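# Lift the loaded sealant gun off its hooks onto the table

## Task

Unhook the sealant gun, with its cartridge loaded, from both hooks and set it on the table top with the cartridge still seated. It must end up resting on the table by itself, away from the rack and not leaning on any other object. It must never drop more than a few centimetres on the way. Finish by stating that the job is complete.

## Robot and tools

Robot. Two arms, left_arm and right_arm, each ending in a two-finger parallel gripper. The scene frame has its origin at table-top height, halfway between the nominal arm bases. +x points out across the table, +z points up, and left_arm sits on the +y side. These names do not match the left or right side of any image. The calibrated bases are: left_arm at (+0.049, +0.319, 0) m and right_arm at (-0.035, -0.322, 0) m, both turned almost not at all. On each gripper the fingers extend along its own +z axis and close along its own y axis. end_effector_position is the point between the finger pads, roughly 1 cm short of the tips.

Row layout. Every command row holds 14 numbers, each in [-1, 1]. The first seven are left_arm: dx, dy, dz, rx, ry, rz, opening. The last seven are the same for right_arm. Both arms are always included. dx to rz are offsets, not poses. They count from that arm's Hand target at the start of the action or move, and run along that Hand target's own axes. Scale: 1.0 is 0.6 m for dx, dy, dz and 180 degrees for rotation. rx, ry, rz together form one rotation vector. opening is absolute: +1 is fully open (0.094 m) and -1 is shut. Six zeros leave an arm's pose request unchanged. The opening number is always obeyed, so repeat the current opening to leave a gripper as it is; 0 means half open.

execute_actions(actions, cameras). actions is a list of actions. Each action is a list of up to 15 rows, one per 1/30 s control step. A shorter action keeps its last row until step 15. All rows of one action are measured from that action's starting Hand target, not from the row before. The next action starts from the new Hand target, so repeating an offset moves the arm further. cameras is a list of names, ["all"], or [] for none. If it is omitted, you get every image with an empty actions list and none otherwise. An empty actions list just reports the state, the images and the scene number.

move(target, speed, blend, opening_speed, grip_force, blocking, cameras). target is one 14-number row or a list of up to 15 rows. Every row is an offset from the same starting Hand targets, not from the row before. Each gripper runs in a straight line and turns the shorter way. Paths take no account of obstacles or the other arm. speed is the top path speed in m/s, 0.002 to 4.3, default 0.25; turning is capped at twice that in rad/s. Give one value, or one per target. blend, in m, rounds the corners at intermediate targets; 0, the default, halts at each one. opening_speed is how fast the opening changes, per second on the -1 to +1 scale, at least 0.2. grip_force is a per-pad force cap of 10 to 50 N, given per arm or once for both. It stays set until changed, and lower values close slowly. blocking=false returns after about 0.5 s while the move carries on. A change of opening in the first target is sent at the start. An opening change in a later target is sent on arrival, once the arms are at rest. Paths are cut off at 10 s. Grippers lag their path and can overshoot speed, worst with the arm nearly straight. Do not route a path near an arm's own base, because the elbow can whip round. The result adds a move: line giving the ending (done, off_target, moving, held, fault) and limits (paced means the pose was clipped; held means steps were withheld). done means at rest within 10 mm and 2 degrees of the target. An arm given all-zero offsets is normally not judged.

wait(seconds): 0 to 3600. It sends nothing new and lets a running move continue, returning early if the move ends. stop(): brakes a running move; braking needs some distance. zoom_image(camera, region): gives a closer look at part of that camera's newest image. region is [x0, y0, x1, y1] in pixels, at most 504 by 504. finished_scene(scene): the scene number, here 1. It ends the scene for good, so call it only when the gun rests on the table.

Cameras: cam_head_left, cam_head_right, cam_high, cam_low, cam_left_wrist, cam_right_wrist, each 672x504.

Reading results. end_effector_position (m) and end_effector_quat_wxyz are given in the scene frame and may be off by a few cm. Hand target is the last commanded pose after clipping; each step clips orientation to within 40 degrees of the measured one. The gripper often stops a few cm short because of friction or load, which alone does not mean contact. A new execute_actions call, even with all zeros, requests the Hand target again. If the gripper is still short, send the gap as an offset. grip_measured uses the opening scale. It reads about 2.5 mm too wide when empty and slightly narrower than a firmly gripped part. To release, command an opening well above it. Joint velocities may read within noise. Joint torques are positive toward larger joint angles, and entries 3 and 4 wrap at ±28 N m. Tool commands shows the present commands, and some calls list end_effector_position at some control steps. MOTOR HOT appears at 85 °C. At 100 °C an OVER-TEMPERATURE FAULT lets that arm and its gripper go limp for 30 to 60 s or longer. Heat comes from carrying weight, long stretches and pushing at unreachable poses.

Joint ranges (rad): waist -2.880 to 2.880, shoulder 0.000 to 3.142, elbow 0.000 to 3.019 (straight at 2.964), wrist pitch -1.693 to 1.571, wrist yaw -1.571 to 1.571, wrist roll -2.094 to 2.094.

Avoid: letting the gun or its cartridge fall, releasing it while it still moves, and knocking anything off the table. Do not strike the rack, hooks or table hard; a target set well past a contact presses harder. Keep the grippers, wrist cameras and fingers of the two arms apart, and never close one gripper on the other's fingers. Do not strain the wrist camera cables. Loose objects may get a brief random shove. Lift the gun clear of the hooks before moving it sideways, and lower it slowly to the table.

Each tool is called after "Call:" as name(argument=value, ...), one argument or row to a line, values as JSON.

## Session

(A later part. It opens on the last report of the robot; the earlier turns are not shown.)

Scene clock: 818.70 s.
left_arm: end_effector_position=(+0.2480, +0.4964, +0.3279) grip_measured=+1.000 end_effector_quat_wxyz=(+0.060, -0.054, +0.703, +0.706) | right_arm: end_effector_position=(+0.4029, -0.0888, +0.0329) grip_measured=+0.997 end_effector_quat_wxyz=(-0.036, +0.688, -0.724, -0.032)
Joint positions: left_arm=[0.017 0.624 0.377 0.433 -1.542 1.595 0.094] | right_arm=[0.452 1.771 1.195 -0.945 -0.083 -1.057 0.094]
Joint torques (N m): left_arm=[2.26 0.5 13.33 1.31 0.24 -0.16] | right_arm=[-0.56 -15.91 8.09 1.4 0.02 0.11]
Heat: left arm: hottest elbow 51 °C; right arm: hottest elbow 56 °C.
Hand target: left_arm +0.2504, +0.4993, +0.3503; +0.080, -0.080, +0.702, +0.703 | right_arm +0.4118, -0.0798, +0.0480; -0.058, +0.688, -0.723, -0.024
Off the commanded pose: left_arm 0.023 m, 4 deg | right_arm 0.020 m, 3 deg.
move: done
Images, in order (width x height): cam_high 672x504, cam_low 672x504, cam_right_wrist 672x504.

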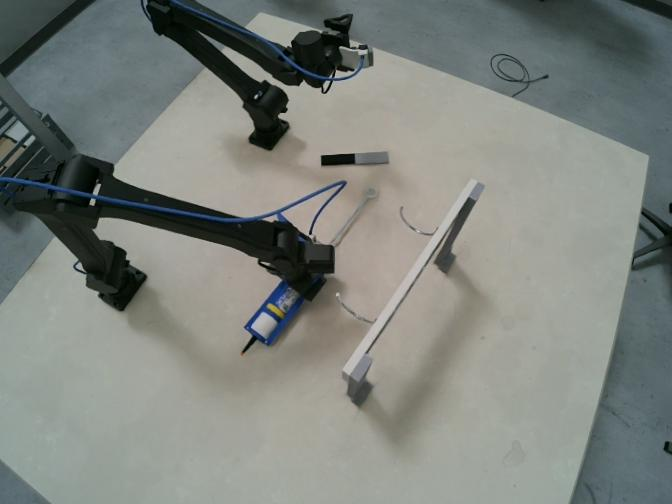

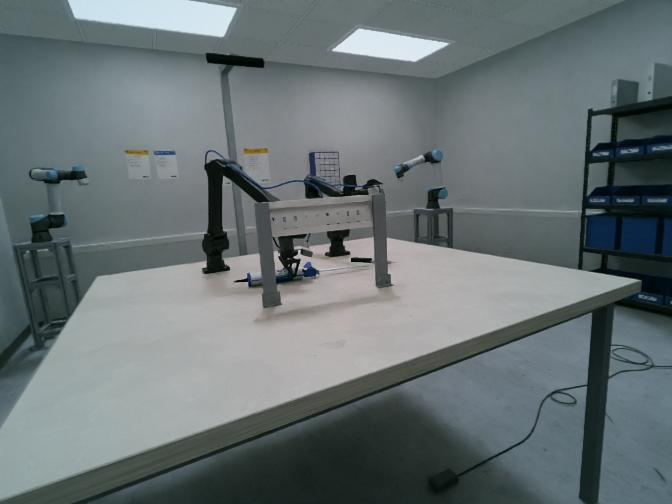

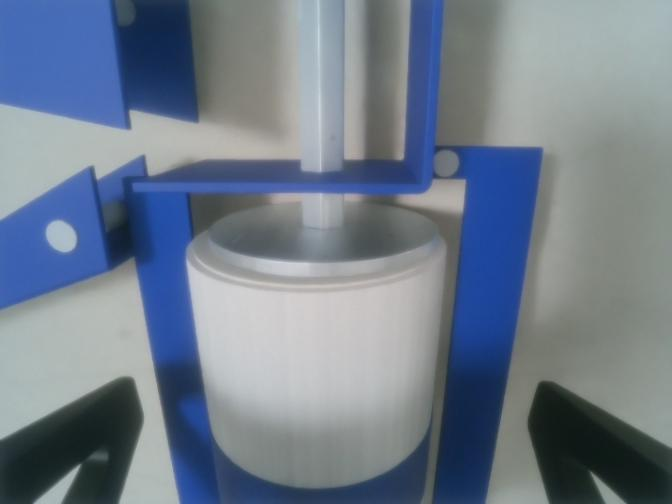

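Call:
move(
  target=[0,0,0,0,0,0,1,0,0,-0.08,0,0,0,1],
  speed=0.06,
  cameras=["cam_right_wrist"],
)

Call:
move(
  target=[0,0,0,0,0,0,1,0,0,-0.2,0,0,0,1],
  speed=0.15,
  cameras=["cam_low","cam_right_wrist","cam_high","cam_head_right"],
)

Call:
zoom_image(
  camera="cam_low",
  region=[220, 210, 420, 310],
)

Scene clock: 824.47 s.
left_arm: end_effector_position=(+0.2480, +0.4964, +0.3279) grip_measured=+1.000 end_effector_quat_wxyz=(+0.060, -0.054, +0.703, +0.706) | right_arm: end_effector_position=(+0.3907, -0.0950, +0.0692) grip_measured=+0.997 end_effector_quat_wxyz=(-0.030, +0.688, -0.725, -0.034)
Joint positions: left_arm=[0.017 0.624 0.377 0.433 -1.542 1.595 0.094] | right_arm=[0.451 1.698 1.204 -1.04 -0.083 -1.057 0.094]
Joint torques (N m): left_arm=[2.2 0.5 13.33 1.32 0.24 -0.16] | right_arm=[-1.26 -14.8 11 0.49 0.02 0.04]
Heat: left arm: hottest elbow 51 °C; right arm: hottest elbow 56 °C.
Hand target: left_arm +0.2504, +0.4993, +0.3503; +0.080, -0.080, +0.702, +0.703 | right_arm +0.4093, -0.0853, +0.0955; -0.058, +0.688, -0.723, -0.024
Off the commanded pose: left_arm 0.023 m, 4 deg | right_arm 0.034 m, 3 deg.
move: off_target (right_arm)

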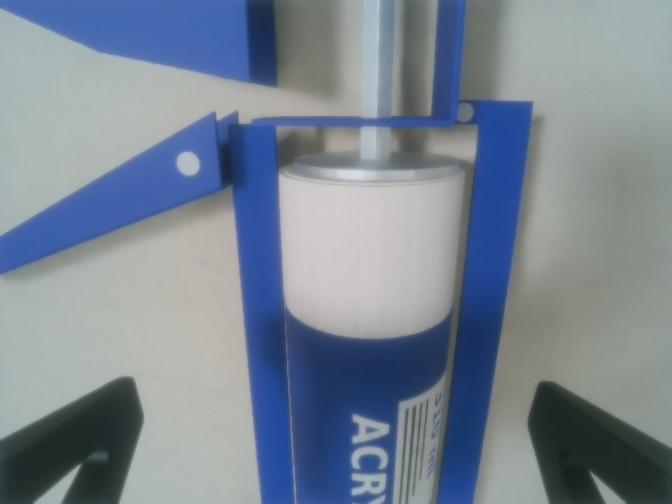

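Scene clock: 825.83 s.
left_arm: end_effector_position=(+0.2480, +0.4964, +0.3279) grip_measured=+1.000 end_effector_quat_wxyz=(+0.060, -0.054, +0.703, +0.706) | right_arm: end_effector_position=(+0.3865, -0.0983, +0.1887) grip_measured=+0.997 end_effector_quat_wxyz=(-0.031, +0.690, -0.722, -0.034)
Joint positions: left_arm=[0.017 0.624 0.377 0.433 -1.542 1.595 0.094] | right_arm=[0.449 1.578 1.386 -1.339 -0.083 -1.066 0.094]
Joint torques (N m): left_arm=[2.26 0.5 13.33 1.32 0.24 -0.16] | right_arm=[-2.67 -13.57 12.07 0.47 -0.05 -0.07]
Heat: left arm: hottest elbow 51 °C; right arm: hottest elbow 56 °C.
Hand target: left_arm +0.2504, +0.4993, +0.3503; +0.080, -0.080, +0.702, +0.703 | right_arm +0.4034, -0.0991, +0.2147; -0.058, +0.688, -0.723, -0.024
Off the commanded pose: left_arm 0.023 m, 4 deg | right_arm 0.031 m, 3 deg.
move: off_target (right_arm)
Images, in order (width x height): cam_head_right 672x504, cam_high 672x504, cam_low 672x504, cam_right_wrist 672x504.

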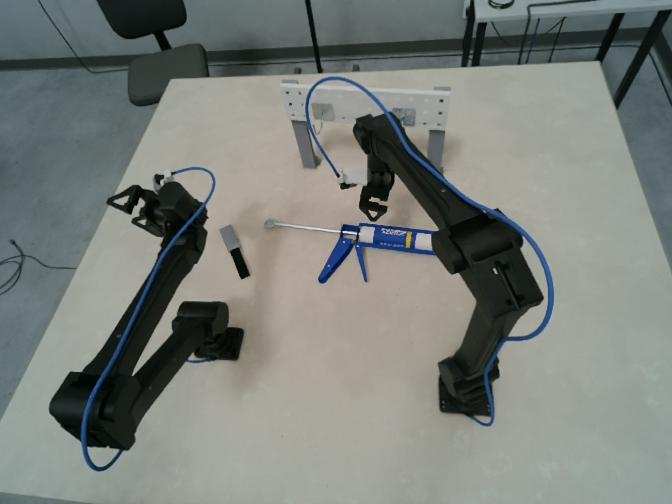

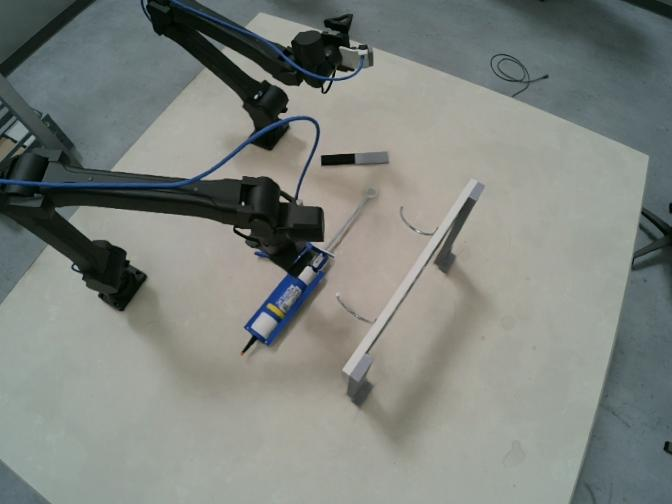

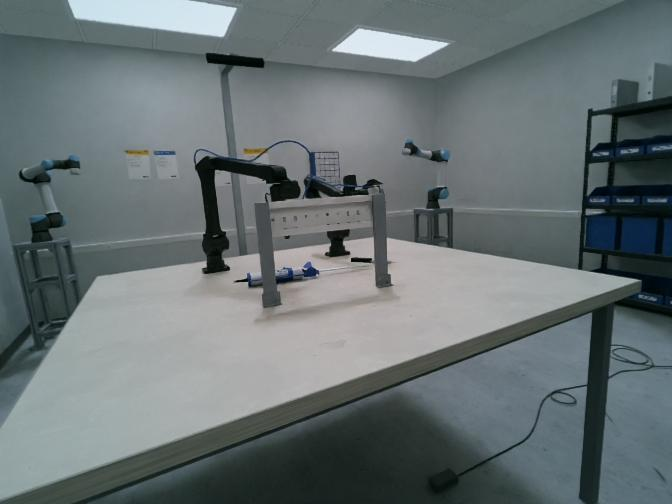

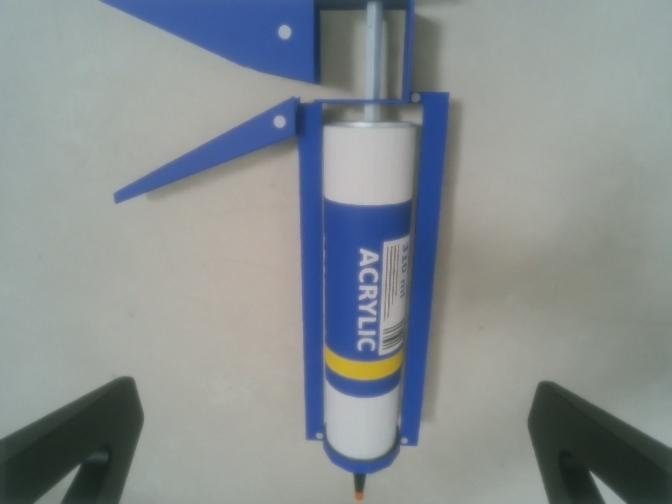

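Scaled by 2.520 from the camera's image (finer frame: 960x720).

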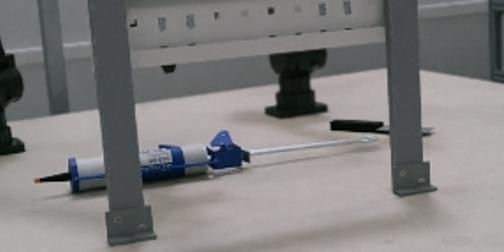

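Gun lies flat with its cartridge in, clear of the rack.

Call:
finished_scene(
  scene=2,
)

The scene is finished: the task was done.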